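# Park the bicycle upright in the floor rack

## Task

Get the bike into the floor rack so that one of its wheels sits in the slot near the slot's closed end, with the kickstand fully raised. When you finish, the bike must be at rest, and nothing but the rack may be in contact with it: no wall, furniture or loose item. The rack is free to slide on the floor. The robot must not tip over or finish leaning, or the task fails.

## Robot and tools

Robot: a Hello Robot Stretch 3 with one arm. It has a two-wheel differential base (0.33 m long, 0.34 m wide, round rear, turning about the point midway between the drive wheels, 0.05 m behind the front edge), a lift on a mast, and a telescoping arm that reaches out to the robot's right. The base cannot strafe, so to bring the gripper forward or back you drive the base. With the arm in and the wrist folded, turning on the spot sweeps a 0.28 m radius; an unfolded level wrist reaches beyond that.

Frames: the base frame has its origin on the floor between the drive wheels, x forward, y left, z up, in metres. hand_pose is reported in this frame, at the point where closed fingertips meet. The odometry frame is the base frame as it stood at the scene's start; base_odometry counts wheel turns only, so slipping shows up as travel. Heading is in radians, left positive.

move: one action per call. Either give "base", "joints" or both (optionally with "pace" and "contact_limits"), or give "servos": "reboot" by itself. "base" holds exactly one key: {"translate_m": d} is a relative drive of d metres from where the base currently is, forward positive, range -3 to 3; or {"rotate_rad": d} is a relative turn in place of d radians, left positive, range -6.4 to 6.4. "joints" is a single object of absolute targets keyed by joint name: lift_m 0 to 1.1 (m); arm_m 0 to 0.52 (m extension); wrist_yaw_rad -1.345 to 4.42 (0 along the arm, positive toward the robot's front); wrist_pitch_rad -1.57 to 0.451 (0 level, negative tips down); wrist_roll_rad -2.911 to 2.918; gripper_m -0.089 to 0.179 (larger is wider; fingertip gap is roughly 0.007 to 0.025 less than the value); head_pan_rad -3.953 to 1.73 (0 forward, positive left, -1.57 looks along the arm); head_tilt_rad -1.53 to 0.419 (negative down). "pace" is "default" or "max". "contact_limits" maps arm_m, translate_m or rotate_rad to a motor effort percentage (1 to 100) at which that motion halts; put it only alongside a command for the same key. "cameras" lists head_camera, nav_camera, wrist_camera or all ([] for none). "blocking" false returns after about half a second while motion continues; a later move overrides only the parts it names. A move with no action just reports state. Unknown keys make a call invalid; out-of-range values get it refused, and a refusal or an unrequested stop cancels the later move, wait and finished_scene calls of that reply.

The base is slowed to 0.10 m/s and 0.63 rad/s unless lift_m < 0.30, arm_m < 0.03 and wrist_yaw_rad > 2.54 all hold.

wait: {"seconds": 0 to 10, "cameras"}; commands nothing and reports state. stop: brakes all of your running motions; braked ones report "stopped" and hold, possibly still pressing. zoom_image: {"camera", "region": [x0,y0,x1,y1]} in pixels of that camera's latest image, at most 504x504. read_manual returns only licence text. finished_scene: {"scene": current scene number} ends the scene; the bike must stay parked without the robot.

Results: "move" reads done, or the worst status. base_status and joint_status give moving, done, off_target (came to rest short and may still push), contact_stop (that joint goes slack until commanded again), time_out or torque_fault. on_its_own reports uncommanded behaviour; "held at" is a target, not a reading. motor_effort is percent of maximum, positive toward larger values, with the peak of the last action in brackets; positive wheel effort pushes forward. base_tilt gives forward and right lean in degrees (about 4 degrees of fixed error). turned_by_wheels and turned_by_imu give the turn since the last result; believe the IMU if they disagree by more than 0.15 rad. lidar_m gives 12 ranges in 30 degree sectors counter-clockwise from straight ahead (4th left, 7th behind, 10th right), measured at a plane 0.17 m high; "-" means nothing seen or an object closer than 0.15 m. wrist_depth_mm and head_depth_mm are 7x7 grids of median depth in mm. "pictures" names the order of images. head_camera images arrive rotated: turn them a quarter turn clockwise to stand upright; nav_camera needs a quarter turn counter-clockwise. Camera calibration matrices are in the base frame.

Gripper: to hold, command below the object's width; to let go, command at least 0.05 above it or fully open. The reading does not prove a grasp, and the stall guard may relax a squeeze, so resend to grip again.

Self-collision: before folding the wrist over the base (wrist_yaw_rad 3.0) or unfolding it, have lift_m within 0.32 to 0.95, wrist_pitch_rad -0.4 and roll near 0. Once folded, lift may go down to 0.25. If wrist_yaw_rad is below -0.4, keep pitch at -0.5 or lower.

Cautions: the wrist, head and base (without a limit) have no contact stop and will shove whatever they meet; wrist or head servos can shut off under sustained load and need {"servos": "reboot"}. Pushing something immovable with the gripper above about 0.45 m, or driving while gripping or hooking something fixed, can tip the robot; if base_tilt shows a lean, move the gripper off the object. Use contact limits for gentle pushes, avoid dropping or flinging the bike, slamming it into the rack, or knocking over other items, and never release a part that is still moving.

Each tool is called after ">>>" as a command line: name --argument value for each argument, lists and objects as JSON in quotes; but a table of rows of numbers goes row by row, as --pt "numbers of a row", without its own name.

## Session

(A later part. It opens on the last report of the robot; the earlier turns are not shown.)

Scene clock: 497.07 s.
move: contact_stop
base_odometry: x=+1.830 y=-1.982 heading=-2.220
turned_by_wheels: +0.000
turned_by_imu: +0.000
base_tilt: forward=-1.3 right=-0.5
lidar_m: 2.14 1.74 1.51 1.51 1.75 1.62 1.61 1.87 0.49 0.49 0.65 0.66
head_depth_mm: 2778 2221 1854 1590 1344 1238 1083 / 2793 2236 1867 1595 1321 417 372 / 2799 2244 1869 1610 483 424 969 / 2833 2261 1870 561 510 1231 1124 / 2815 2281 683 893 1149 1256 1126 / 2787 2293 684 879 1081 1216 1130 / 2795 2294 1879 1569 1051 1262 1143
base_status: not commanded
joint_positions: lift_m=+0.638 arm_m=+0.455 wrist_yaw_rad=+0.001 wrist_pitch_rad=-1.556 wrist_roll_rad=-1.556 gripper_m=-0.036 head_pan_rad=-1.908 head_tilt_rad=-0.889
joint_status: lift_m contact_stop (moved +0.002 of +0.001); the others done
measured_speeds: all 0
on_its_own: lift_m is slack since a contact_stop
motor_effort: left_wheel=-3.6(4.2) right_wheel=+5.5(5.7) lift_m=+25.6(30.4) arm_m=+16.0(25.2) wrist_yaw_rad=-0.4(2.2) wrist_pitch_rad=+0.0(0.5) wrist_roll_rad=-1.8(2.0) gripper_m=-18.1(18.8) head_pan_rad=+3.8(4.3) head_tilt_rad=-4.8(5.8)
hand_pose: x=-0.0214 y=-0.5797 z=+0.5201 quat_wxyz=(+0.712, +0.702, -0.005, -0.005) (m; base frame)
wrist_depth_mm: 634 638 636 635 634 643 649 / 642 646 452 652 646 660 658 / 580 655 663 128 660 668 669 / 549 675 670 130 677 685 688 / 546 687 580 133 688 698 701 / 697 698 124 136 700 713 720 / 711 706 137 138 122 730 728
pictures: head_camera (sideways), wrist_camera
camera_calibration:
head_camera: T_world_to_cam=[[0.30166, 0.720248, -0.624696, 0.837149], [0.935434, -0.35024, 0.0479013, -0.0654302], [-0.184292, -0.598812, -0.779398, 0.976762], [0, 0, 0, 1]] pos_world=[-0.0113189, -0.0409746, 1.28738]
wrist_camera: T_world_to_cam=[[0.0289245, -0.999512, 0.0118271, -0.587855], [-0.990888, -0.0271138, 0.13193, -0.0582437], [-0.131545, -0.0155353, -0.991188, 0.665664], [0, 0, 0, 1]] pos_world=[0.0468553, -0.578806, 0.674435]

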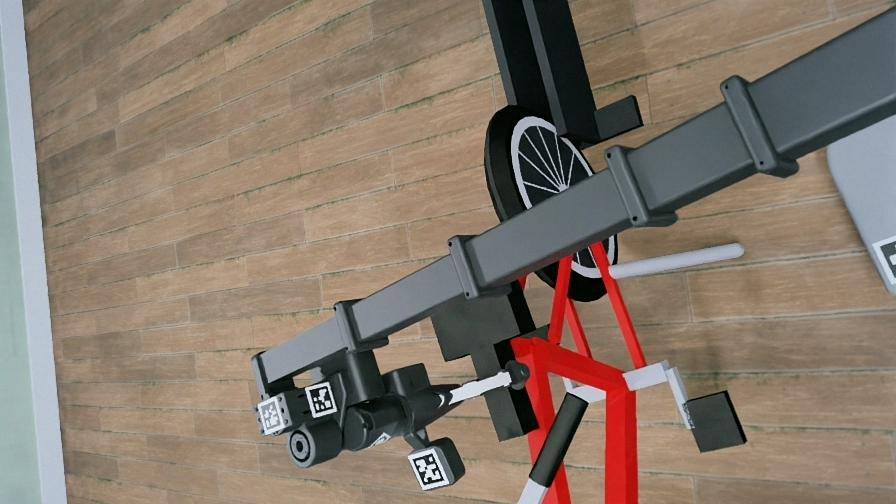

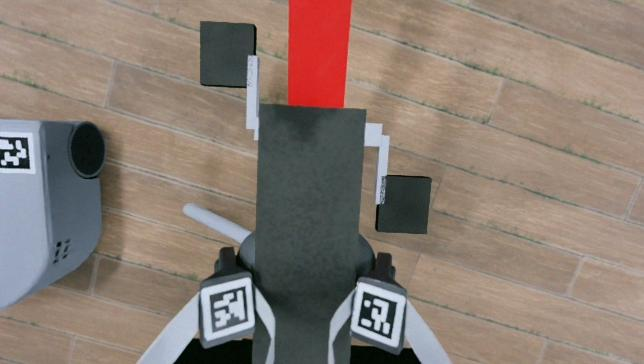

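>>> move --base '{"rotate_rad": -0.12}' --contact_limits '{"rotate_rad": 50}' --joints '{"lift_m": 0.637, "head_pan_rad": -2.1}' --cameras '["wrist_camera", "head_camera"]'

Scene clock: 509.53 s.
move: contact_stop
base_odometry: x=+1.830 y=-1.982 heading=-2.340
turned_by_wheels: -0.120
turned_by_imu: -0.120
base_tilt: forward=-1.4 right=-0.5
lidar_m: 2.13 1.89 1.52 1.51 1.65 1.63 1.61 1.76 0.60 0.53 0.67 0.67
head_depth_mm: 2236 2216 1847 1508 1395 1238 1115 / 2505 2228 1865 1479 1398 1244 367 / 2775 2244 1877 1606 1350 412 942 / 2835 2254 1885 1608 1078 448 1126 / 2826 2270 1884 1621 496 1236 1125 / 2869 2278 1906 578 996 1264 1135 / 2797 2297 672 752 869 1106 1137
base_status: done
joint_positions: lift_m=+0.638 arm_m=+0.455 wrist_yaw_rad=-0.002 wrist_pitch_rad=-1.556 wrist_roll_rad=-1.555 gripper_m=-0.036 head_pan_rad=-2.092 head_tilt_rad=-0.889
joint_status: lift_m contact_stop (moved +0.000 of -0.001); the others done
measured_speeds: all 0
on_its_own: lift_m is slack since a contact_stop
motor_effort: left_wheel=-2.3(18.5) right_wheel=+1.7(27.1) lift_m=+26.2(28.5) arm_m=+7.9(8.6) wrist_yaw_rad=+1.5(3.9) wrist_pitch_rad=+0.2(0.4) wrist_roll_rad=-2.3(2.3) gripper_m=-17.6(18.6) head_pan_rad=-3.3(6.7) head_tilt_rad=-4.6(5.8)
contact_limits: rotate_rad 50 (maximum 100)
hand_pose: x=-0.0213 y=-0.5797 z=+0.5197 quat_wxyz=(+0.712, +0.702, -0.006, -0.007) (m; base frame)
wrist_depth_mm: 630 635 632 172 645 637 640 / 649 643 637 182 651 659 661 / 601 662 660 128 658 664 667 / 540 668 669 131 670 676 677 / 543 683 685 134 692 699 704 / 701 699 128 136 702 717 708 / 727 163 140 139 124 731 724
pictures: head_camera (sideways), wrist_camera
camera_calibration:
head_camera: T_world_to_cam=[[0.428373, 0.652947, -0.624625, 0.836284], [0.855562, -0.515479, 0.0478994, -0.0649405], [-0.290706, -0.554924, -0.779454, 0.977484], [0, 0, 0, 1]] pos_world=[-0.0185209, -0.0370949, 1.28738]
wrist_camera: T_world_to_cam=[[0.0251386, -0.999613, 0.0119012, -0.588038], [-0.990985, -0.023351, 0.131919, -0.0559449], [-0.13159, -0.0151101, -0.991189, 0.665482], [0, 0, 0, 1]] pos_world=[0.0469124, -0.579062, 0.673997]

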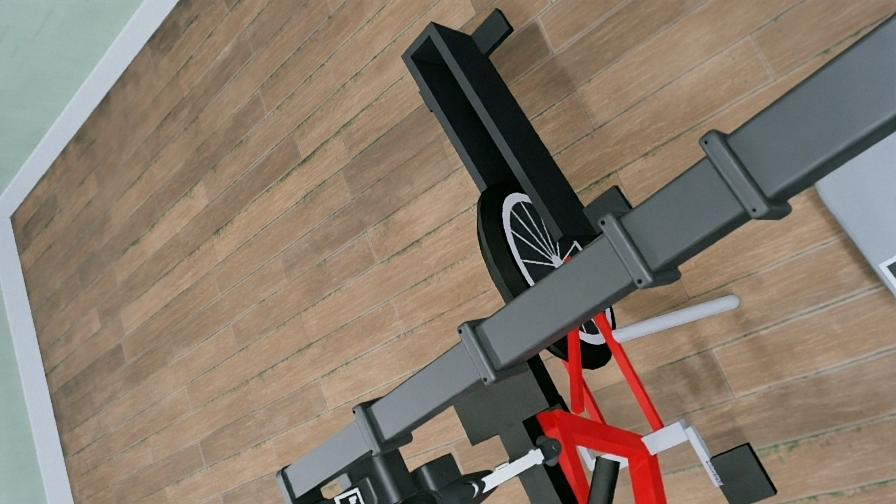

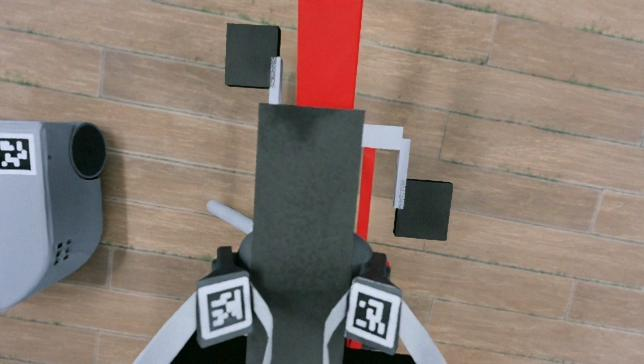

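>>> move --joints '{"arm_m": 0.485, "lift_m": 0.64}' --cameras '["wrist_camera"]'

Scene clock: 519.07 s.
move: done
base_odometry: x=+1.830 y=-1.982 heading=-2.340
turned_by_wheels: +0.000
turned_by_imu: +0.000
base_tilt: forward=-1.3 right=-0.5
lidar_m: 2.13 1.88 1.52 1.51 1.65 1.63 1.61 1.76 0.61 0.53 0.68 0.67
head_depth_mm: 2242 2215 1859 1506 1389 1242 1115 / 2526 2227 1841 1469 1393 1243 365 / 2787 2252 1870 1601 1354 409 944 / 2827 2248 1881 1612 465 1195 1123 / 2882 2265 1886 1616 492 1235 1127 / 2888 2286 1884 575 1174 1262 1129 / 2782 2296 683 916 1006 1107 1132
base_status: not commanded
joint_positions: lift_m=+0.640 arm_m=+0.485 wrist_yaw_rad=-0.002 wrist_pitch_rad=-1.556 wrist_roll_rad=-1.555 gripper_m=-0.036 head_pan_rad=-2.092 head_tilt_rad=-0.889
joint_status: all done
measured_speeds: all 0
motor_effort: left_wheel=-1.3(2.1) right_wheel=+1.1(1.4) lift_m=+27.6(42.5) arm_m=+15.6(25.9) wrist_yaw_rad=+1.4(3.1) wrist_pitch_rad=+0.0(0.4) wrist_roll_rad=-2.1(2.3) gripper_m=-18.0(18.9) head_pan_rad=-3.6(3.8) head_tilt_rad=-4.9(5.7)
contact_limits: rotate_rad 50 (maximum 100)
hand_pose: x=-0.0213 y=-0.6097 z=+0.5222 quat_wxyz=(+0.712, +0.702, -0.006, -0.007) (m; base frame)
wrist_depth_mm: 629 631 628 172 639 650 641 / 643 652 640 183 648 651 658 / 641 653 663 129 656 668 672 / 576 663 675 131 685 683 682 / 579 698 586 134 691 698 711 / 701 702 124 137 707 723 717 / 721 711 126 140 122 729 735
pictures: wrist_camera
camera_calibration:
wrist_camera: T_world_to_cam=[[0.0251509, -0.999612, 0.011982, -0.618138], [-0.990985, -0.0233526, 0.131921, -0.0569796], [-0.13159, -0.0151919, -0.991188, 0.667465], [0, 0, 0, 1]] pos_world=[0.0469124, -0.609089, 0.676506]

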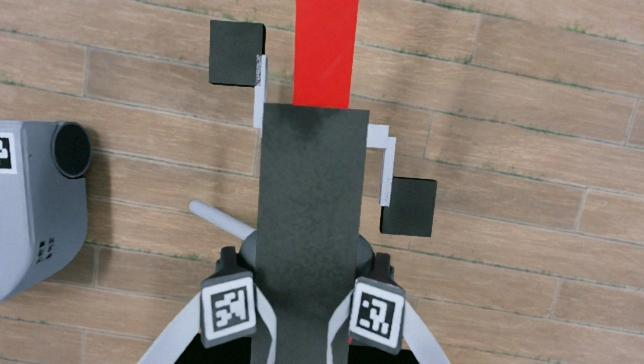

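Upright. Pull back.

>>> move --base '{"translate_m": -0.08}' --contact_limits '{"translate_m": 50}' --cameras '["wrist_camera", "head_camera"]'

Scene clock: 522.63 s.
move: done
base_odometry: x=+1.886 y=-1.925 heading=-2.340
turned_by_wheels: +0.001
turned_by_imu: +0.001
base_tilt: forward=-1.3 right=-0.4
lidar_m: 2.21 1.90 1.54 1.52 1.66 1.55 1.54 1.68 0.61 0.54 0.75 2.23
head_depth_mm: 2141 2162 1850 1584 1392 1239 1116 / 2453 2228 1853 1591 1370 1241 365 / 2700 2244 1864 1608 1329 409 939 / 2790 2265 1882 1605 465 1195 1126 / 2846 2261 1874 1608 494 1236 1128 / 2832 2296 1904 575 1195 1262 1130 / 2783 2286 683 916 1032 1225 1135
base_status: done
joint_positions: lift_m=+0.640 arm_m=+0.485 wrist_yaw_rad=-0.013 wrist_pitch_rad=-1.544 wrist_roll_rad=-1.541 gripper_m=-0.036 head_pan_rad=-2.092 head_tilt_rad=-0.889
joint_status: not commanded
measured_speeds: all 0
on_its_own: wrist_yaw_rad is at rest, and its effort (+11.4) is outside its rest range (-9 to +9)
motor_effort: left_wheel=+7.8(23.5) right_wheel=-12.7(45.0) lift_m=+28.0(28.5) arm_m=-5.6(7.6) wrist_yaw_rad=+11.4(12.6) wrist_pitch_rad=-2.1(2.9) wrist_roll_rad=-6.6(6.7) gripper_m=-17.1(18.8) head_pan_rad=-3.1(4.0) head_tilt_rad=-5.0(5.9)
contact_limits: translate_m 50 (maximum 100)
hand_pose: x=-0.0211 y=-0.6129 z=+0.5219 quat_wxyz=(+0.716, +0.698, -0.015, -0.015) (m; base frame)
wrist_depth_mm: 627 622 638 454 638 650 650 / 652 640 644 460 648 655 663 / 647 656 659 131 664 674 677 / 591 669 667 133 677 684 693 / 595 681 679 135 474 695 702 / 690 688 126 137 709 719 727 / 714 103 141 140 123 733 744
pictures: head_camera (sideways), wrist_camera
camera_calibration:
head_camera: T_world_to_cam=[[0.428374, 0.652947, -0.624625, 0.836284], [0.855562, -0.51548, 0.0478994, -0.0649405], [-0.290706, -0.554924, -0.779454, 0.977484], [0, 0, 0, 1]] pos_world=[-0.018521, -0.0370949, 1.28738]
wrist_camera: T_world_to_cam=[[0.000318774, -0.999702, 0.0244173, -0.628401], [-0.991263, 0.00290478, 0.13187, -0.0407131], [-0.131901, -0.024246, -0.990966, 0.661446], [0, 0, 0, 1]] pos_world=[0.0470886, -0.612058, 0.676184]

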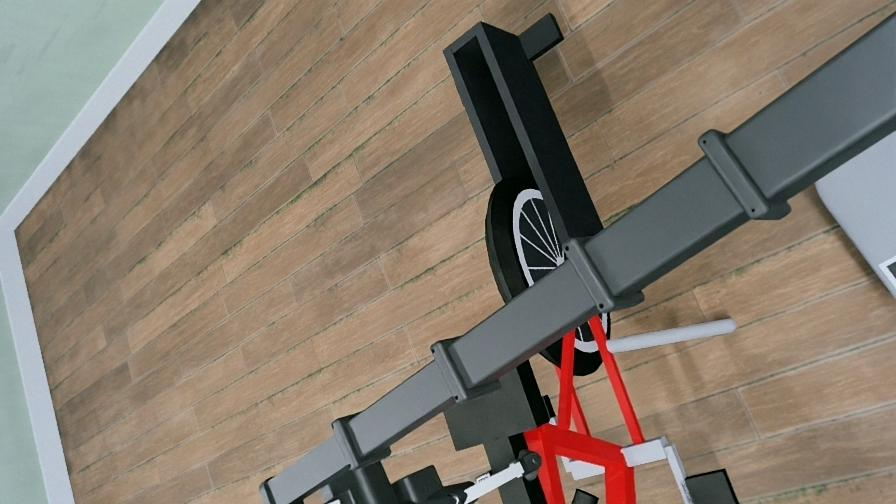

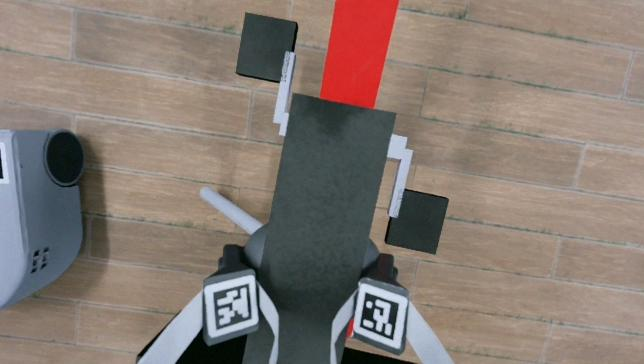

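>>> move --base '{"rotate_rad": -0.13}' --contact_limits '{"rotate_rad": 50}' --cameras '["wrist_camera", "head_camera"]'

Scene clock: 529.33 s.
move: contact_stop
base_odometry: x=+1.879 y=-1.931 heading=-2.412
turned_by_wheels: -0.072
turned_by_imu: -0.069
base_tilt: forward=-1.3 right=-0.4
lidar_m: 2.20 2.01 1.56 1.52 1.61 1.57 1.54 1.64 0.63 0.56 0.76 2.25
head_depth_mm: 1988 2109 1839 1583 1389 1242 1115 / 2250 2226 1851 1602 1373 1245 365 / 2538 2231 1870 1618 1352 409 942 / 2784 2248 1875 1604 464 1192 1123 / 2829 2271 1886 1609 492 1237 1130 / 2872 2276 1899 573 1189 1260 1132 / 2802 2294 683 898 1081 1220 1133
base_status: rotate_rad contact_stop (by the wheels' count: -0.072 of -0.130)
joint_positions: lift_m=+0.640 arm_m=+0.485 wrist_yaw_rad=-0.009 wrist_pitch_rad=-1.543 wrist_roll_rad=-1.541 gripper_m=-0.036 head_pan_rad=-2.093 head_tilt_rad=-0.890
joint_status: not commanded
measured_speeds: all 0
on_its_own: a drive wheel is slack since a contact_stop
motor_effort: left_wheel=+3.0(34.9) right_wheel=+0.0(53.8) lift_m=+20.3(40.4) arm_m=-6.7(15.8) wrist_yaw_rad=+8.7(13.8) wrist_pitch_rad=-2.1(3.2) wrist_roll_rad=-6.7(6.7) gripper_m=-18.0(18.6) head_pan_rad=-2.8(4.2) head_tilt_rad=-5.2(5.6)
contact_limits: rotate_rad 50 (maximum 100)
hand_pose: x=-0.0212 y=-0.6130 z=+0.5219 quat_wxyz=(+0.716, +0.697, -0.013, -0.014) (m; base frame)
wrist_depth_mm: 622 630 633 459 640 646 646 / 642 642 647 132 653 656 664 / 650 658 656 132 665 672 679 / 600 667 670 134 671 689 698 / 594 679 677 137 474 701 702 / 682 693 125 140 705 721 717 / 704 102 128 142 122 736 744
pictures: head_camera (sideways), wrist_camera
camera_calibration:
head_camera: T_world_to_cam=[[0.42947, 0.653104, -0.623707, 0.835081], [0.854957, -0.516485, 0.0478746, -0.0649045], [-0.290868, -0.553803, -0.780191, 0.978443], [0, 0, 0, 1]] pos_world=[-0.0185539, -0.0370525, 1.28733]
wrist_camera: T_world_to_cam=[[0.00486401, -0.999675, 0.0250074, -0.628696], [-0.991265, -0.00152413, 0.131877, -0.0435172], [-0.131796, -0.0254304, -0.990951, 0.660764], [0, 0, 0, 1]] pos_world=[0.0470067, -0.611755, 0.676245]

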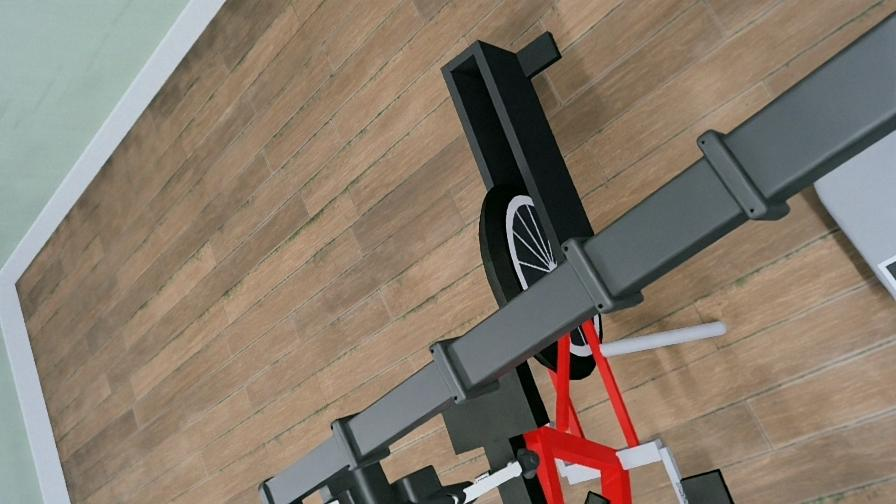

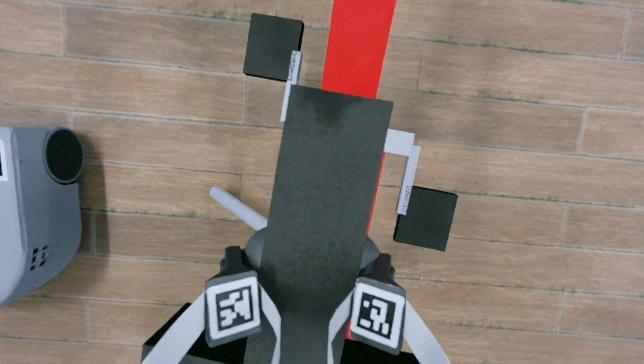

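>>> move --joints '{"arm_m": 0.51, "lift_m": 0.643}' --cameras '["wrist_camera"]'

>>> move --base '{"translate_m": -0.1}' --contact_limits '{"translate_m": 70}' --cameras '["wrist_camera", "head_camera"]'

Scene clock: 538.10 s.
move: done
base_odometry: x=+1.879 y=-1.931 heading=-2.412
turned_by_wheels: +0.000
turned_by_imu: +0.000
base_tilt: forward=-1.4 right=-0.5
lidar_m: 2.21 2.01 1.55 1.52 1.61 1.57 1.55 1.64 0.63 0.56 0.76 2.25
head_depth_mm: 1986 2110 1841 1581 1390 1233 1114 / 2260 2212 1860 1594 1370 1244 362 / 2563 2243 1866 1593 1354 406 943 / 2812 2237 1871 1604 462 1196 1125 / 2820 2262 1872 1621 489 1234 1127 / 2854 2293 1892 557 1343 1260 1129 / 2768 2284 685 914 1119 1223 1135
base_status: not commanded
joint_positions: lift_m=+0.643 arm_m=+0.510 wrist_yaw_rad=-0.008 wrist_pitch_rad=-1.556 wrist_roll_rad=-1.541 gripper_m=-0.036 head_pan_rad=-2.093 head_tilt_rad=-0.890
joint_status: all done
measured_speeds: all 0
on_its_own: a drive wheel is slack since a contact_stop
motor_effort: left_wheel=+1.3(2.5) right_wheel=-0.2(0.4) lift_m=+33.8(49.6) arm_m=+16.2(23.7) wrist_yaw_rad=+6.2(8.9) wrist_pitch_rad=+0.2(2.4) wrist_roll_rad=-6.1(6.7) gripper_m=-18.0(18.8) head_pan_rad=-2.8(3.3) head_tilt_rad=-4.5(5.0)
contact_limits: rotate_rad 50 (maximum 100)
hand_pose: x=-0.0212 y=-0.6348 z=+0.5252 quat_wxyz=(+0.712, +0.702, -0.013, -0.013) (m; base frame)
wrist_depth_mm: 631 631 633 457 637 639 647 / 648 647 647 182 644 657 651 / 657 661 664 132 672 672 669 / 619 672 670 135 682 682 693 / 616 692 688 137 690 701 696 / 707 708 125 139 705 711 722 / 714 104 129 142 123 733 727
pictures: wrist_camera
camera_calibration:
wrist_camera: T_world_to_cam=[[0.00595857, -0.999909, 0.0120859, -0.64384], [-0.991275, -0.00431478, 0.13174, -0.0456721], [-0.131676, -0.0127655, -0.991211, 0.671652], [0, 0, 0, 1]] pos_world=[0.0470029, -0.635405, 0.679546]

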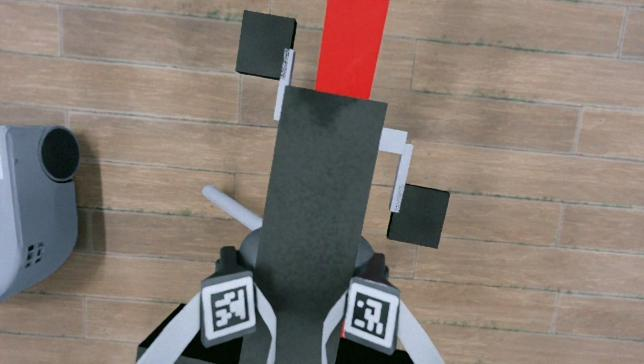

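Scene clock: 540.23 s.
move: done
base_odometry: x=+1.953 y=-1.864 heading=-2.411
turned_by_wheels: +0.001
turned_by_imu: +0.002
base_tilt: forward=-1.3 right=-0.4
lidar_m: 2.31 2.01 1.56 1.53 1.62 1.47 1.44 1.54 0.63 0.57 0.83 2.35
head_depth_mm: 1851 2040 1848 1588 1389 1236 1113 / 2110 2176 1864 1593 1339 1243 362 / 2415 2231 1864 1606 1329 406 941 / 2709 2237 1886 1598 463 1196 1124 / 2847 2260 1884 1619 489 1236 1129 / 2874 2272 1893 558 1341 1254 1131 / 2787 2316 684 914 1162 1242 1139
base_status: done
joint_positions: lift_m=+0.643 arm_m=+0.510 wrist_yaw_rad=-0.016 wrist_pitch_rad=-1.517 wrist_roll_rad=-1.531 gripper_m=-0.036 head_pan_rad=-2.093 head_tilt_rad=-0.890
joint_status: not commanded
measured_speeds: all 0
on_its_own: right_wheel is at rest, and its effort (-25.7) is outside its rest range (-21 to +21); wrist_yaw_rad is at rest, and its effort (+13.4) is outside its rest range (-9 to +9)
motor_effort: left_wheel=+13.4(20.1) right_wheel=-25.7(43.7) lift_m=+30.5(32.8) arm_m=+5.9(16.6) wrist_yaw_rad=+13.4(15.0) wrist_pitch_rad=-7.1(7.4) wrist_roll_rad=-9.8(10.3) gripper_m=-17.9(18.5) head_pan_rad=-3.2(3.6) head_tilt_rad=-4.6(5.2)
contact_limits: translate_m 70 (maximum 100)
hand_pose: x=-0.0212 y=-0.6448 z=+0.5245 quat_wxyz=(+0.725, +0.688, -0.020, -0.020) (m; base frame)
wrist_depth_mm: 613 628 636 633 648 665 664 / 637 641 637 463 657 672 677 / 639 642 656 135 664 684 693 / 651 669 665 137 689 698 716 / 667 681 680 139 472 722 722 / 677 682 125 141 715 733 745 / 693 148 144 143 126 747 748
pictures: head_camera (sideways), wrist_camera
camera_calibration:
head_camera: T_world_to_cam=[[0.42947, 0.653105, -0.623707, 0.835081], [0.854957, -0.516485, 0.0478746, -0.0649045], [-0.290868, -0.553803, -0.780191, 0.978443], [0, 0, 0, 1]] pos_world=[-0.0185539, -0.0370525, 1.28733]
wrist_camera: T_world_to_cam=[[-0.0125465, -0.99862, 0.0509958, -0.673804], [-0.991124, 0.0191702, 0.131552, -0.0303777], [-0.132348, -0.0488926, -0.989997, 0.646883], [0, 0, 0, 1]] pos_world=[0.047052, -0.640664, 0.678769]

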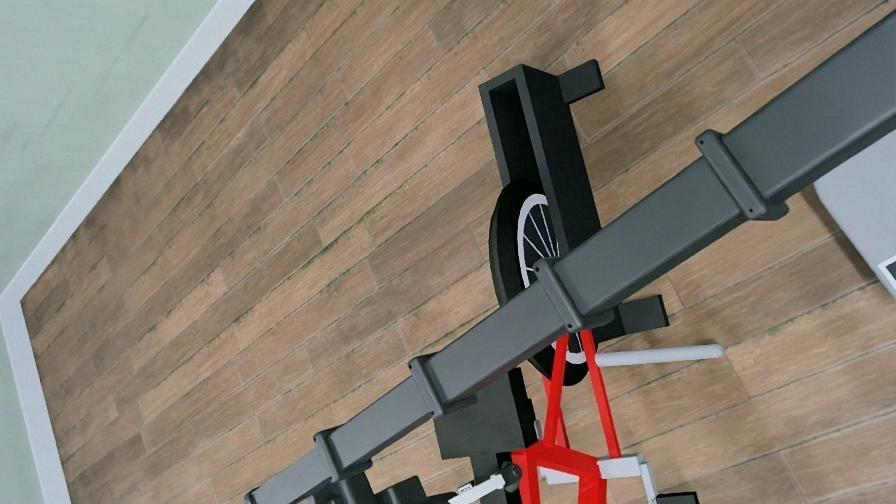

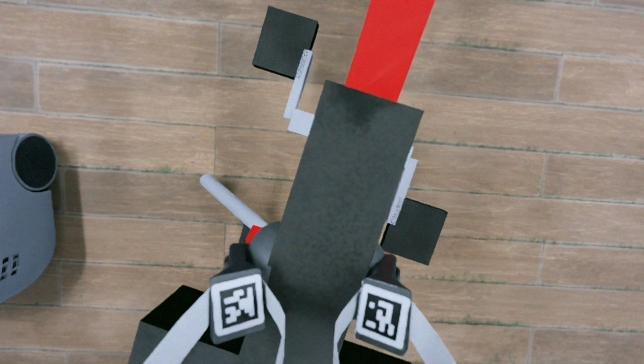

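>>> move --base '{"rotate_rad": -0.16}' --contact_limits '{"rotate_rad": 75}' --joints '{"wrist_pitch_rad": -1.56}' --cameras '["wrist_camera", "head_camera"]'

Scene clock: 551.77 s.
move: off_target
base_odometry: x=+1.953 y=-1.864 heading=-2.569
turned_by_wheels: -0.159
turned_by_imu: -0.146
base_tilt: forward=-1.3 right=-0.4
lidar_m: 2.30 2.33 1.62 1.53 1.56 1.53 1.45 1.48 0.65 0.60 0.61 2.45
head_depth_mm: 1626 1817 1852 1583 1394 1238 1118 / 1792 2019 1858 1598 1369 1242 362 / 2006 2179 1867 1602 1353 406 943 / 2287 2242 1880 1614 462 1196 1122 / 2566 2246 1886 1612 488 1252 1126 / 2737 2274 1898 558 1345 1235 1132 / 2849 2295 681 918 1170 1261 1137
base_status: done
joint_positions: lift_m=+0.643 arm_m=+0.510 wrist_yaw_rad=-0.014 wrist_pitch_rad=-1.489 wrist_roll_rad=-1.535 gripper_m=-0.036 head_pan_rad=-2.093 head_tilt_rad=-0.890
joint_status: wrist_pitch_rad off_target (ended at -1.489, target -1.560)
joint sent to its limit — wrist_pitch_rad, lower limit.
measured_speeds: all 0
on_its_own: right_wheel is at rest, and its effort (-32.0) is outside its rest range (-21 to +21); wrist_yaw_rad is at rest, and its effort (+13.3) is outside its rest range (-9 to +9); wrist_pitch_rad is at rest, and its effort (-12.2) is outside its rest range (-8 to +12)
motor_effort: left_wheel=+21.4(39.7) right_wheel=-32.0(60.0) lift_m=+15.7(43.5) arm_m=+8.6(11.1) wrist_yaw_rad=+13.3(14.6) wrist_pitch_rad=-12.2(12.5) wrist_roll_rad=-8.5(10.1) gripper_m=-18.3(18.5) head_pan_rad=-2.9(3.4) head_tilt_rad=-4.5(5.2)
contact_limits: rotate_rad 75 (maximum 100)
hand_pose: x=-0.0213 y=-0.6518 z=+0.5244 quat_wxyz=(+0.735, +0.678, -0.018, -0.018) (m; base frame)
wrist_depth_mm: 608 617 636 464 656 678 685 / 621 637 642 137 676 687 703 / 632 648 657 138 473 703 711 / 653 651 663 140 482 727 738 / 655 662 670 142 481 737 753 / 672 675 126 144 726 747 760 / 687 678 127 146 124 760 782
pictures: head_camera (sideways), wrist_camera
camera_calibration:
head_camera: T_world_to_cam=[[0.42947, 0.653104, -0.623707, 0.835081], [0.854957, -0.516485, 0.0478746, -0.0649045], [-0.290868, -0.553803, -0.780191, 0.978443], [0, 0, 0, 1]] pos_world=[-0.0185539, -0.0370525, 1.28733]
wrist_camera: T_world_to_cam=[[-0.00675457, -0.996864, 0.0788388, -0.694196], [-0.991134, 0.0171357, 0.131753, -0.0317682], [-0.132691, -0.0772499, -0.988142, 0.626899], [0, 0, 0, 1]] pos_world=[0.0470085, -0.643047, 0.678381]

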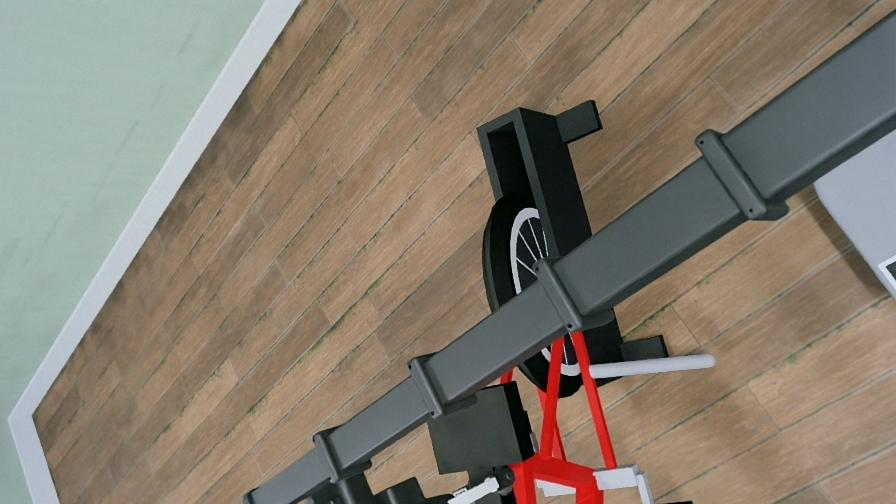

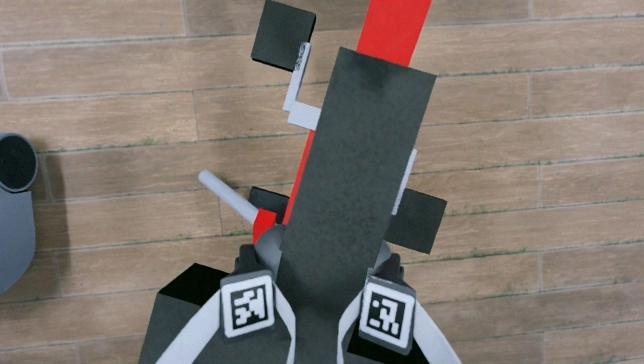

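>>> move --joints '{"arm_m": 0.47, "wrist_pitch_rad": -1.45}' --cameras '["wrist_camera"]'

>>> move --joints '{"arm_m": 0.43, "wrist_pitch_rad": -1.4}' --cameras '["wrist_camera", "head_camera"]'

Scene clock: 559.40 s.
move: off_target
base_odometry: x=+1.953 y=-1.864 heading=-2.569
turned_by_wheels: +0.000
turned_by_imu: +0.000
base_tilt: forward=-1.3 right=-0.4
lidar_m: 2.30 2.34 1.62 1.53 1.55 1.53 1.44 1.47 0.65 0.60 0.61 2.45
head_depth_mm: 1625 1820 1846 1578 1395 1239 1115 / 1785 2039 1855 1593 1366 1242 363 / 2015 2188 1865 1596 1353 405 943 / 2281 2234 1882 1607 460 1192 1125 / 2572 2261 1882 1613 489 1253 1127 / 2752 2272 1896 561 1233 1239 1129 / 2860 2274 671 904 1172 1265 1138
base_status: not commanded
joint_positions: lift_m=+0.643 arm_m=+0.470 wrist_yaw_rad=-0.003 wrist_pitch_rad=-1.352 wrist_roll_rad=-1.535 gripper_m=-0.036 head_pan_rad=-2.093 head_tilt_rad=-0.890
joint_status: wrist_pitch_rad off_target (ended at -1.352, target -1.450); the others done
measured_speeds: all 0
on_its_own: right_wheel is at rest, and its effort (-30.5) is outside its rest range (-21 to +21); wrist_pitch_rad is at rest, and its effort (-18.1) is outside its rest range (-8 to +12)
motor_effort: left_wheel=+20.6(21.8) right_wheel=-30.5(32.3) lift_m=+29.9(29.9) arm_m=-21.7(23.4) wrist_yaw_rad=+1.9(12.7) wrist_pitch_rad=-18.1(18.7) wrist_roll_rad=-8.2(8.6) gripper_m=-16.4(18.3) head_pan_rad=-2.8(3.9) head_tilt_rad=-4.6(5.3)
contact_limits: rotate_rad 75 (maximum 100)
hand_pose: x=-0.0215 y=-0.6472 z=+0.5263 quat_wxyz=(+0.780, +0.626, -0.015, -0.013) (m; base frame)
wrist_depth_mm: 568 592 461 645 704 743 783 / 572 597 614 651 711 753 819 / 579 621 642 142 144 785 820 / 594 618 638 143 742 789 852 / 601 624 651 144 751 807 870 / 611 639 126 146 764 840 891 / 627 636 122 147 122 848 913
pictures: wrist_camera
camera_calibration:
wrist_camera: T_world_to_cam=[[0.004386, -0.976722, 0.214466, -0.74779], [-0.991201, 0.0241264, 0.130148, -0.0268868], [-0.132292, -0.21315, -0.968022, 0.530614], [0, 0, 0, 1]] pos_world=[0.0468257, -0.616633, 0.677521]

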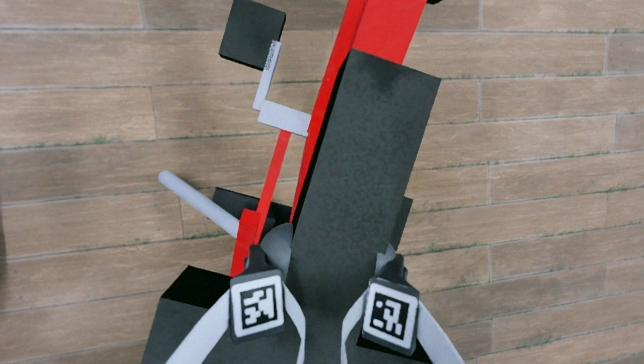

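Scene clock: 561.00 s.
move: off_target
base_odometry: x=+1.953 y=-1.864 heading=-2.569
turned_by_wheels: +0.000
turned_by_imu: +0.000
base_tilt: forward=-1.3 right=-0.4
lidar_m: 2.31 2.33 1.62 1.53 1.56 1.54 1.44 0.82 0.65 0.59 0.61 2.45
head_depth_mm: 1634 1812 1845 1592 1391 1240 1118 / 1792 2033 1848 1584 1352 1241 362 / 2005 2179 1873 1604 1350 406 944 / 2276 2241 1884 1609 461 1189 1124 / 2550 2262 1873 1619 489 1251 1127 / 2752 2275 1897 569 1189 1259 1133 / 2855 2290 657 770 1140 1262 1137
base_status: not commanded
joint_positions: lift_m=+0.643 arm_m=+0.430 wrist_yaw_rad=+0.003 wrist_pitch_rad=-1.277 wrist_roll_rad=-1.536 gripper_m=-0.036 head_pan_rad=-2.093 head_tilt_rad=-0.890
joint_status: wrist_pitch_rad off_target (ended at -1.277, target -1.400); the others done
measured_speeds: all 0
on_its_own: right_wheel is at rest, and its effort (-31.7) is outside its rest range (-21 to +21); wrist_pitch_rad is at rest, and its effort (-22.7) is outside its rest range (-8 to +12)
motor_effort: left_wheel=+20.9(27.6) right_wheel=-31.7(42.3) lift_m=+35.5(42.1) arm_m=-16.1(27.8) wrist_yaw_rad=-2.9(8.0) wrist_pitch_rad=-22.7(23.6) wrist_roll_rad=-7.8(8.5) gripper_m=-17.2(18.1) head_pan_rad=-2.5(3.6) head_tilt_rad=-4.1(5.2)
contact_limits: rotate_rad 75 (maximum 100)
hand_pose: x=-0.0212 y=-0.6262 z=+0.5295 quat_wxyz=(+0.803, +0.596, -0.013, -0.009) (m; base frame)
wrist_depth_mm: 550 578 462 657 739 803 874 / 558 587 620 671 151 799 908 / 566 603 639 180 150 832 909 / 574 601 637 149 783 850 942 / 583 620 518 149 799 869 970 / 597 623 126 149 154 891 - / 605 627 123 151 122 922 -
pictures: head_camera (sideways), wrist_camera
camera_calibration:
head_camera: T_world_to_cam=[[0.42947, 0.653104, -0.623707, 0.835081], [0.854957, -0.516485, 0.0478746, -0.0649045], [-0.290868, -0.553803, -0.780191, 0.978443], [0, 0, 0, 1]] pos_world=[-0.0185539, -0.0370525, 1.28733]
wrist_camera: T_world_to_cam=[[0.0114709, -0.957851, 0.287038, -0.754442], [-0.991356, 0.026627, 0.128473, -0.0251043], [-0.130701, -0.28603, -0.949265, 0.482733], [0, 0, 0, 1]] pos_world=[0.0468604, -0.583899, 0.67802]

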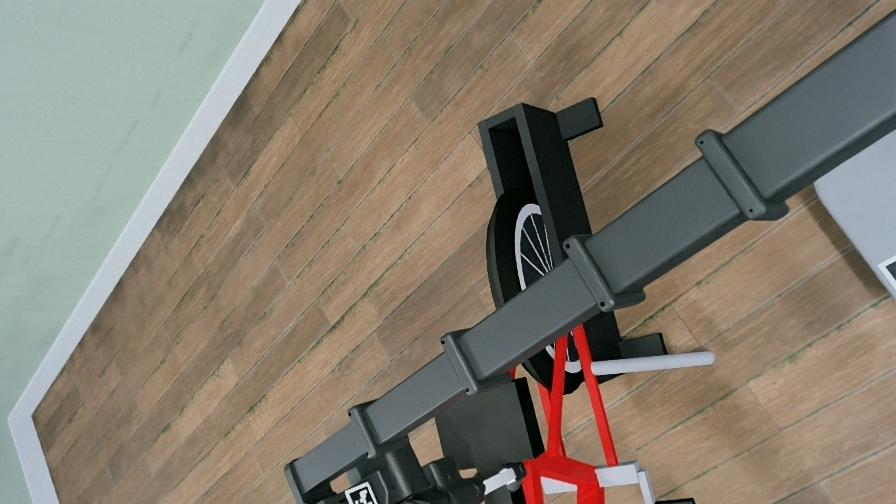

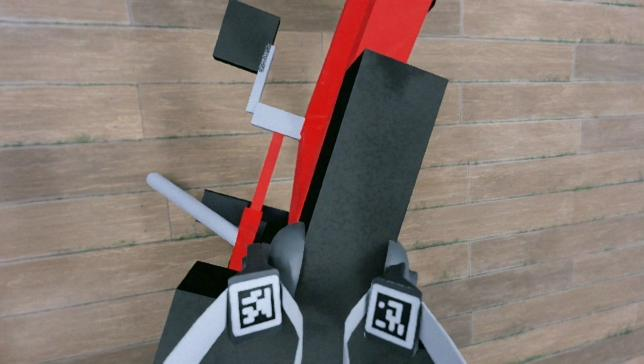

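>>> move --joints '{"arm_m": 0.455}' --cameras '[]'

>>> move --joints '{"gripper_m": 0.179}' --cameras '["wrist_camera"]'

>>> move --joints '{"lift_m": 0.76, "head_pan_rad": -1.3, "head_tilt_rad": -0.8}' --cameras '["wrist_camera", "head_camera", "nav_camera"]'

Scene clock: 566.83 s.
move: done
base_odometry: x=+1.953 y=-1.864 heading=-2.571
turned_by_wheels: -0.001
turned_by_imu: -0.002
base_tilt: forward=-1.3 right=-0.5
lidar_m: 2.31 2.35 1.62 1.52 1.55 1.53 1.45 1.48 0.65 0.60 0.61 2.45
head_depth_mm: 1630 1821 1842 1578 1391 1237 1113 / 1790 2031 1850 1602 1370 1240 362 / 2009 2174 1868 1604 1347 405 942 / 2275 2251 1877 1613 469 1188 1129 / 2534 2292 1878 1615 488 1253 1124 / 2788 2263 1894 570 1348 1241 1131 / 2886 2301 667 894 1175 1259 1135
base_status: not commanded
joint_positions: lift_m=+0.643 arm_m=+0.455 wrist_yaw_rad=-0.011 wrist_pitch_rad=-1.306 wrist_roll_rad=-1.534 gripper_m=-0.036 head_pan_rad=-2.093 head_tilt_rad=-0.890
joint_status: all done
measured_speeds: all 0
on_its_own: wrist_yaw_rad is at rest, and its effort (+9.6) is outside its rest range (-9 to +9); wrist_pitch_rad is at rest, and its effort (-17.5) is outside its rest range (-8 to +12)
motor_effort: left_wheel=+1.2(20.9) right_wheel=-1.2(32.0) lift_m=+20.4(21.6) arm_m=+11.2(19.9) wrist_yaw_rad=+9.6(10.4) wrist_pitch_rad=-17.5(22.7) wrist_roll_rad=-9.0(9.1) gripper_m=-18.2(18.2) head_pan_rad=-2.8(3.3) head_tilt_rad=-4.2(5.3)
contact_limits: rotate_rad 75 (maximum 100)
hand_pose: x=-0.0219 y=-0.6440 z=+0.5281 quat_wxyz=(+0.794, +0.608, -0.018, -0.016) (m; base frame)
wrist_depth_mm: 552 584 456 654 726 779 837 / 559 594 628 648 726 782 854 / 569 602 645 154 149 801 892 / 581 609 647 148 774 825 909 / 589 631 644 148 783 851 939 / 602 626 126 149 800 878 953 / 615 628 126 151 124 891 982
pictures: none
No camera images: "cameras" was empty.

Scene clock: 569.53 s.
move: done
base_odometry: x=+1.953 y=-1.864 heading=-2.569
turned_by_wheels: +0.001
turned_by_imu: +0.002
base_tilt: forward=-1.3 right=-0.4
lidar_m: 2.30 2.34 1.62 1.53 1.56 1.53 1.44 1.48 0.65 0.60 0.61 2.45
head_depth_mm: 1627 1815 1850 1586 1394 1240 1116 / 1797 2028 1853 1594 1369 1244 362 / 2010 2171 1868 1593 1354 405 946 / 2286 2246 1875 1611 470 1197 1126 / 2582 2265 1886 1607 489 1253 1127 / 2763 2284 1901 569 1345 1240 1133 / 2887 2295 662 905 1177 1261 1134
base_status: not commanded
joint_positions: lift_m=+0.643 arm_m=+0.455 wrist_yaw_rad=+0.003 wrist_pitch_rad=-1.246 wrist_roll_rad=-1.522 gripper_m=+0.179 head_pan_rad=-2.093 head_tilt_rad=-0.890
joint_status: all done
measured_speeds: all 0
on_its_own: left_wheel is at rest, and its effort (+22.4) is outside its rest range (-21 to +21); right_wheel is at rest, and its effort (-35.5) is outside its rest range (-21 to +21); wrist_pitch_rad is at rest, and its effort (-28.1) is outside its rest range (-8 to +12)
motor_effort: left_wheel=+22.4(22.9) right_wheel=-35.5(35.5) lift_m=+21.5(21.9) arm_m=+4.2(11.9) wrist_yaw_rad=-2.1(10.7) wrist_pitch_rad=-28.1(28.5) wrist_roll_rad=-12.7(13.1) gripper_m=+16.7(98.6) head_pan_rad=-2.9(3.8) head_tilt_rad=-4.2(5.2)
contact_limits: rotate_rad 75 (maximum 100)
hand_pose: x=-0.0212 y=-0.6589 z=+0.5312 quat_wxyz=(+0.812, +0.584, -0.019, -0.013) (m; base frame)
wrist_depth_mm: 537 576 454 660 756 815 912 / 549 593 635 146 764 833 939 / 558 594 633 146 774 856 964 / 564 605 640 148 789 883 - / 574 600 260 149 816 886 - / 574 122 164 151 840 136 - / 110 122 146 153 850 119 113
pictures: wrist_camera
camera_calibration:
wrist_camera: T_world_to_cam=[[-0.00316125, -0.94866, 0.316283, -0.796082], [-0.991421, 0.0443029, 0.122973, -0.009871], [-0.130672, -0.313181, -0.940661, 0.452467], [0, 0, 0, 1]] pos_world=[0.0468217, -0.61307, 0.678619]

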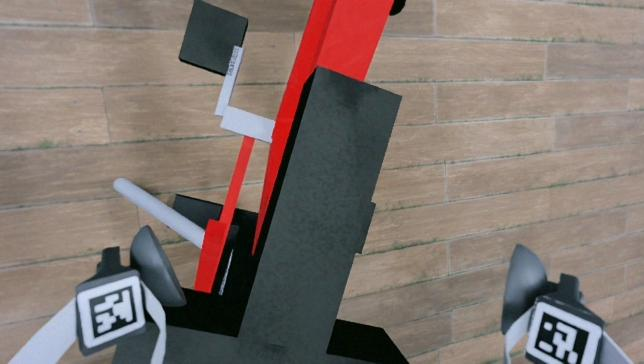

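Scene clock: 571.43 s.
move: done
base_odometry: x=+1.953 y=-1.864 heading=-2.571
turned_by_wheels: -0.001
turned_by_imu: -0.002
base_tilt: forward=-1.3 right=-0.5
lidar_m: 2.31 2.34 1.62 1.53 1.56 1.53 1.45 1.48 0.65 0.60 0.61 2.44
head_depth_mm: 2797 2561 600 1706 1051 1213 1138 / 2812 2613 697 1637 1155 1238 1138 / 2869 2623 2077 1721 1236 1297 1146 / 2911 2645 2093 1155 1450 1299 1147 / 2920 2659 2042 1293 1464 1298 1154 / 3022 2679 2112 1761 1437 1306 1162 / 3030 2716 2125 1767 1512 1310 1158
base_status: not commanded
joint_positions: lift_m=+0.760 arm_m=+0.455 wrist_yaw_rad=-0.002 wrist_pitch_rad=-1.395 wrist_roll_rad=-1.555 gripper_m=+0.179 head_pan_rad=-1.308 head_tilt_rad=-0.801
joint_status: all done
measured_speeds: all 0
on_its_own: wrist_pitch_rad moved -0.148 to your old target -1.400
motor_effort: left_wheel=-0.1(25.0) right_wheel=-1.1(39.5) lift_m=+35.7(41.6) arm_m=-3.2(3.4) wrist_yaw_rad=+2.1(2.9) wrist_pitch_rad=-1.2(28.5) wrist_roll_rad=-2.1(18.9) gripper_m=+0.5(17.1) head_pan_rad=+3.8(7.0) head_tilt_rad=+0.5(2.8)
contact_limits: rotate_rad 75 (maximum 100)
hand_pose: x=-0.0214 y=-0.6212 z=+0.6422 quat_wxyz=(+0.766, +0.642, -0.006, -0.006) (m; base frame)
wrist_depth_mm: 664 - 726 754 802 828 868 / 688 702 737 758 812 853 893 / 690 721 756 583 824 874 922 / 710 733 769 263 835 888 943 / 674 770 763 264 875 912 965 / 117 771 265 269 885 136 - / 116 788 268 271 904 119 113
pictures: head_camera (sideways), nav_camera (sideways), wrist_camera
camera_calibration:
head_camera: T_world_to_cam=[[-0.142983, 0.709314, -0.690239, 0.925266], [0.96864, 0.243476, 0.0495506, -0.0677855], [0.203203, -0.661508, -0.721883, 0.899605], [0, 0, 0, 1]] pos_world=[0.0151542, -0.0447036, 1.29142]
nav_camera: T_world_to_cam=[[0.191661, -0.695885, 0.692106, -0.858101], [-0.953492, -0.299168, -0.0367563, 0.106219], [0.232634, -0.652873, -0.72086, 0.892782], [0, 0, 0, 1]] pos_world=[0.058052, 0.0175112, 1.24137]
wrist_camera: T_world_to_cam=[[0.0254042, -0.984697, 0.172412, -0.724808], [-0.990943, -0.0020558, 0.13427, -0.0614314], [-0.131861, -0.174261, -0.975831, 0.677557], [0, 0, 0, 1]] pos_world=[0.0468818, -0.595771, 0.794395]

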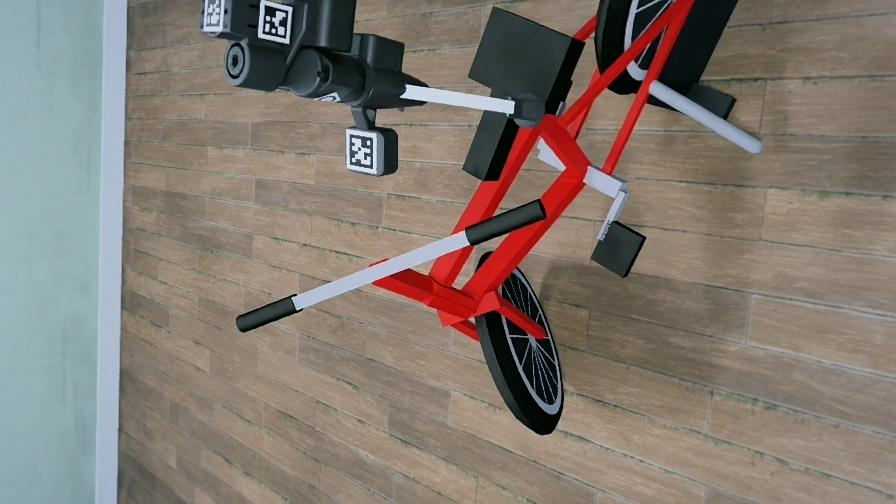

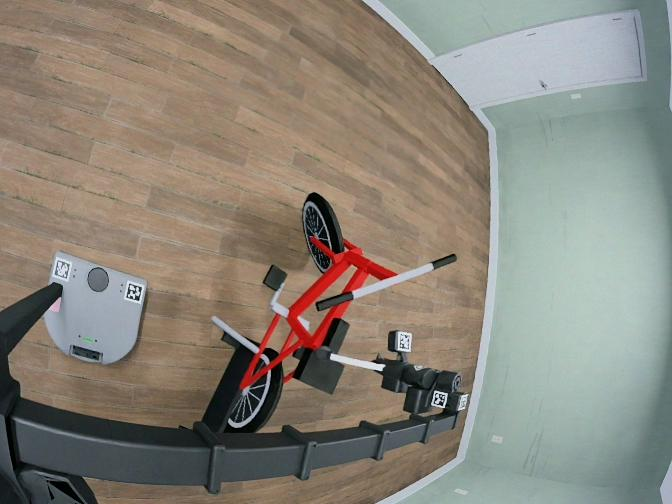

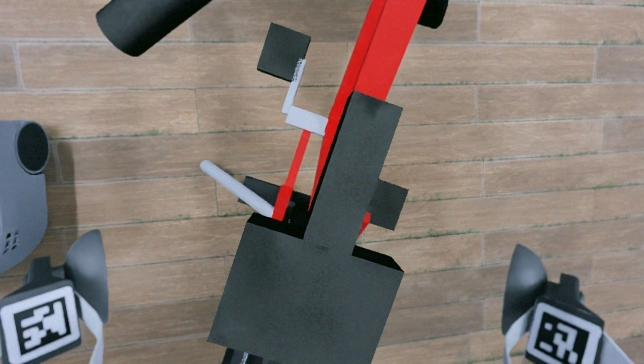

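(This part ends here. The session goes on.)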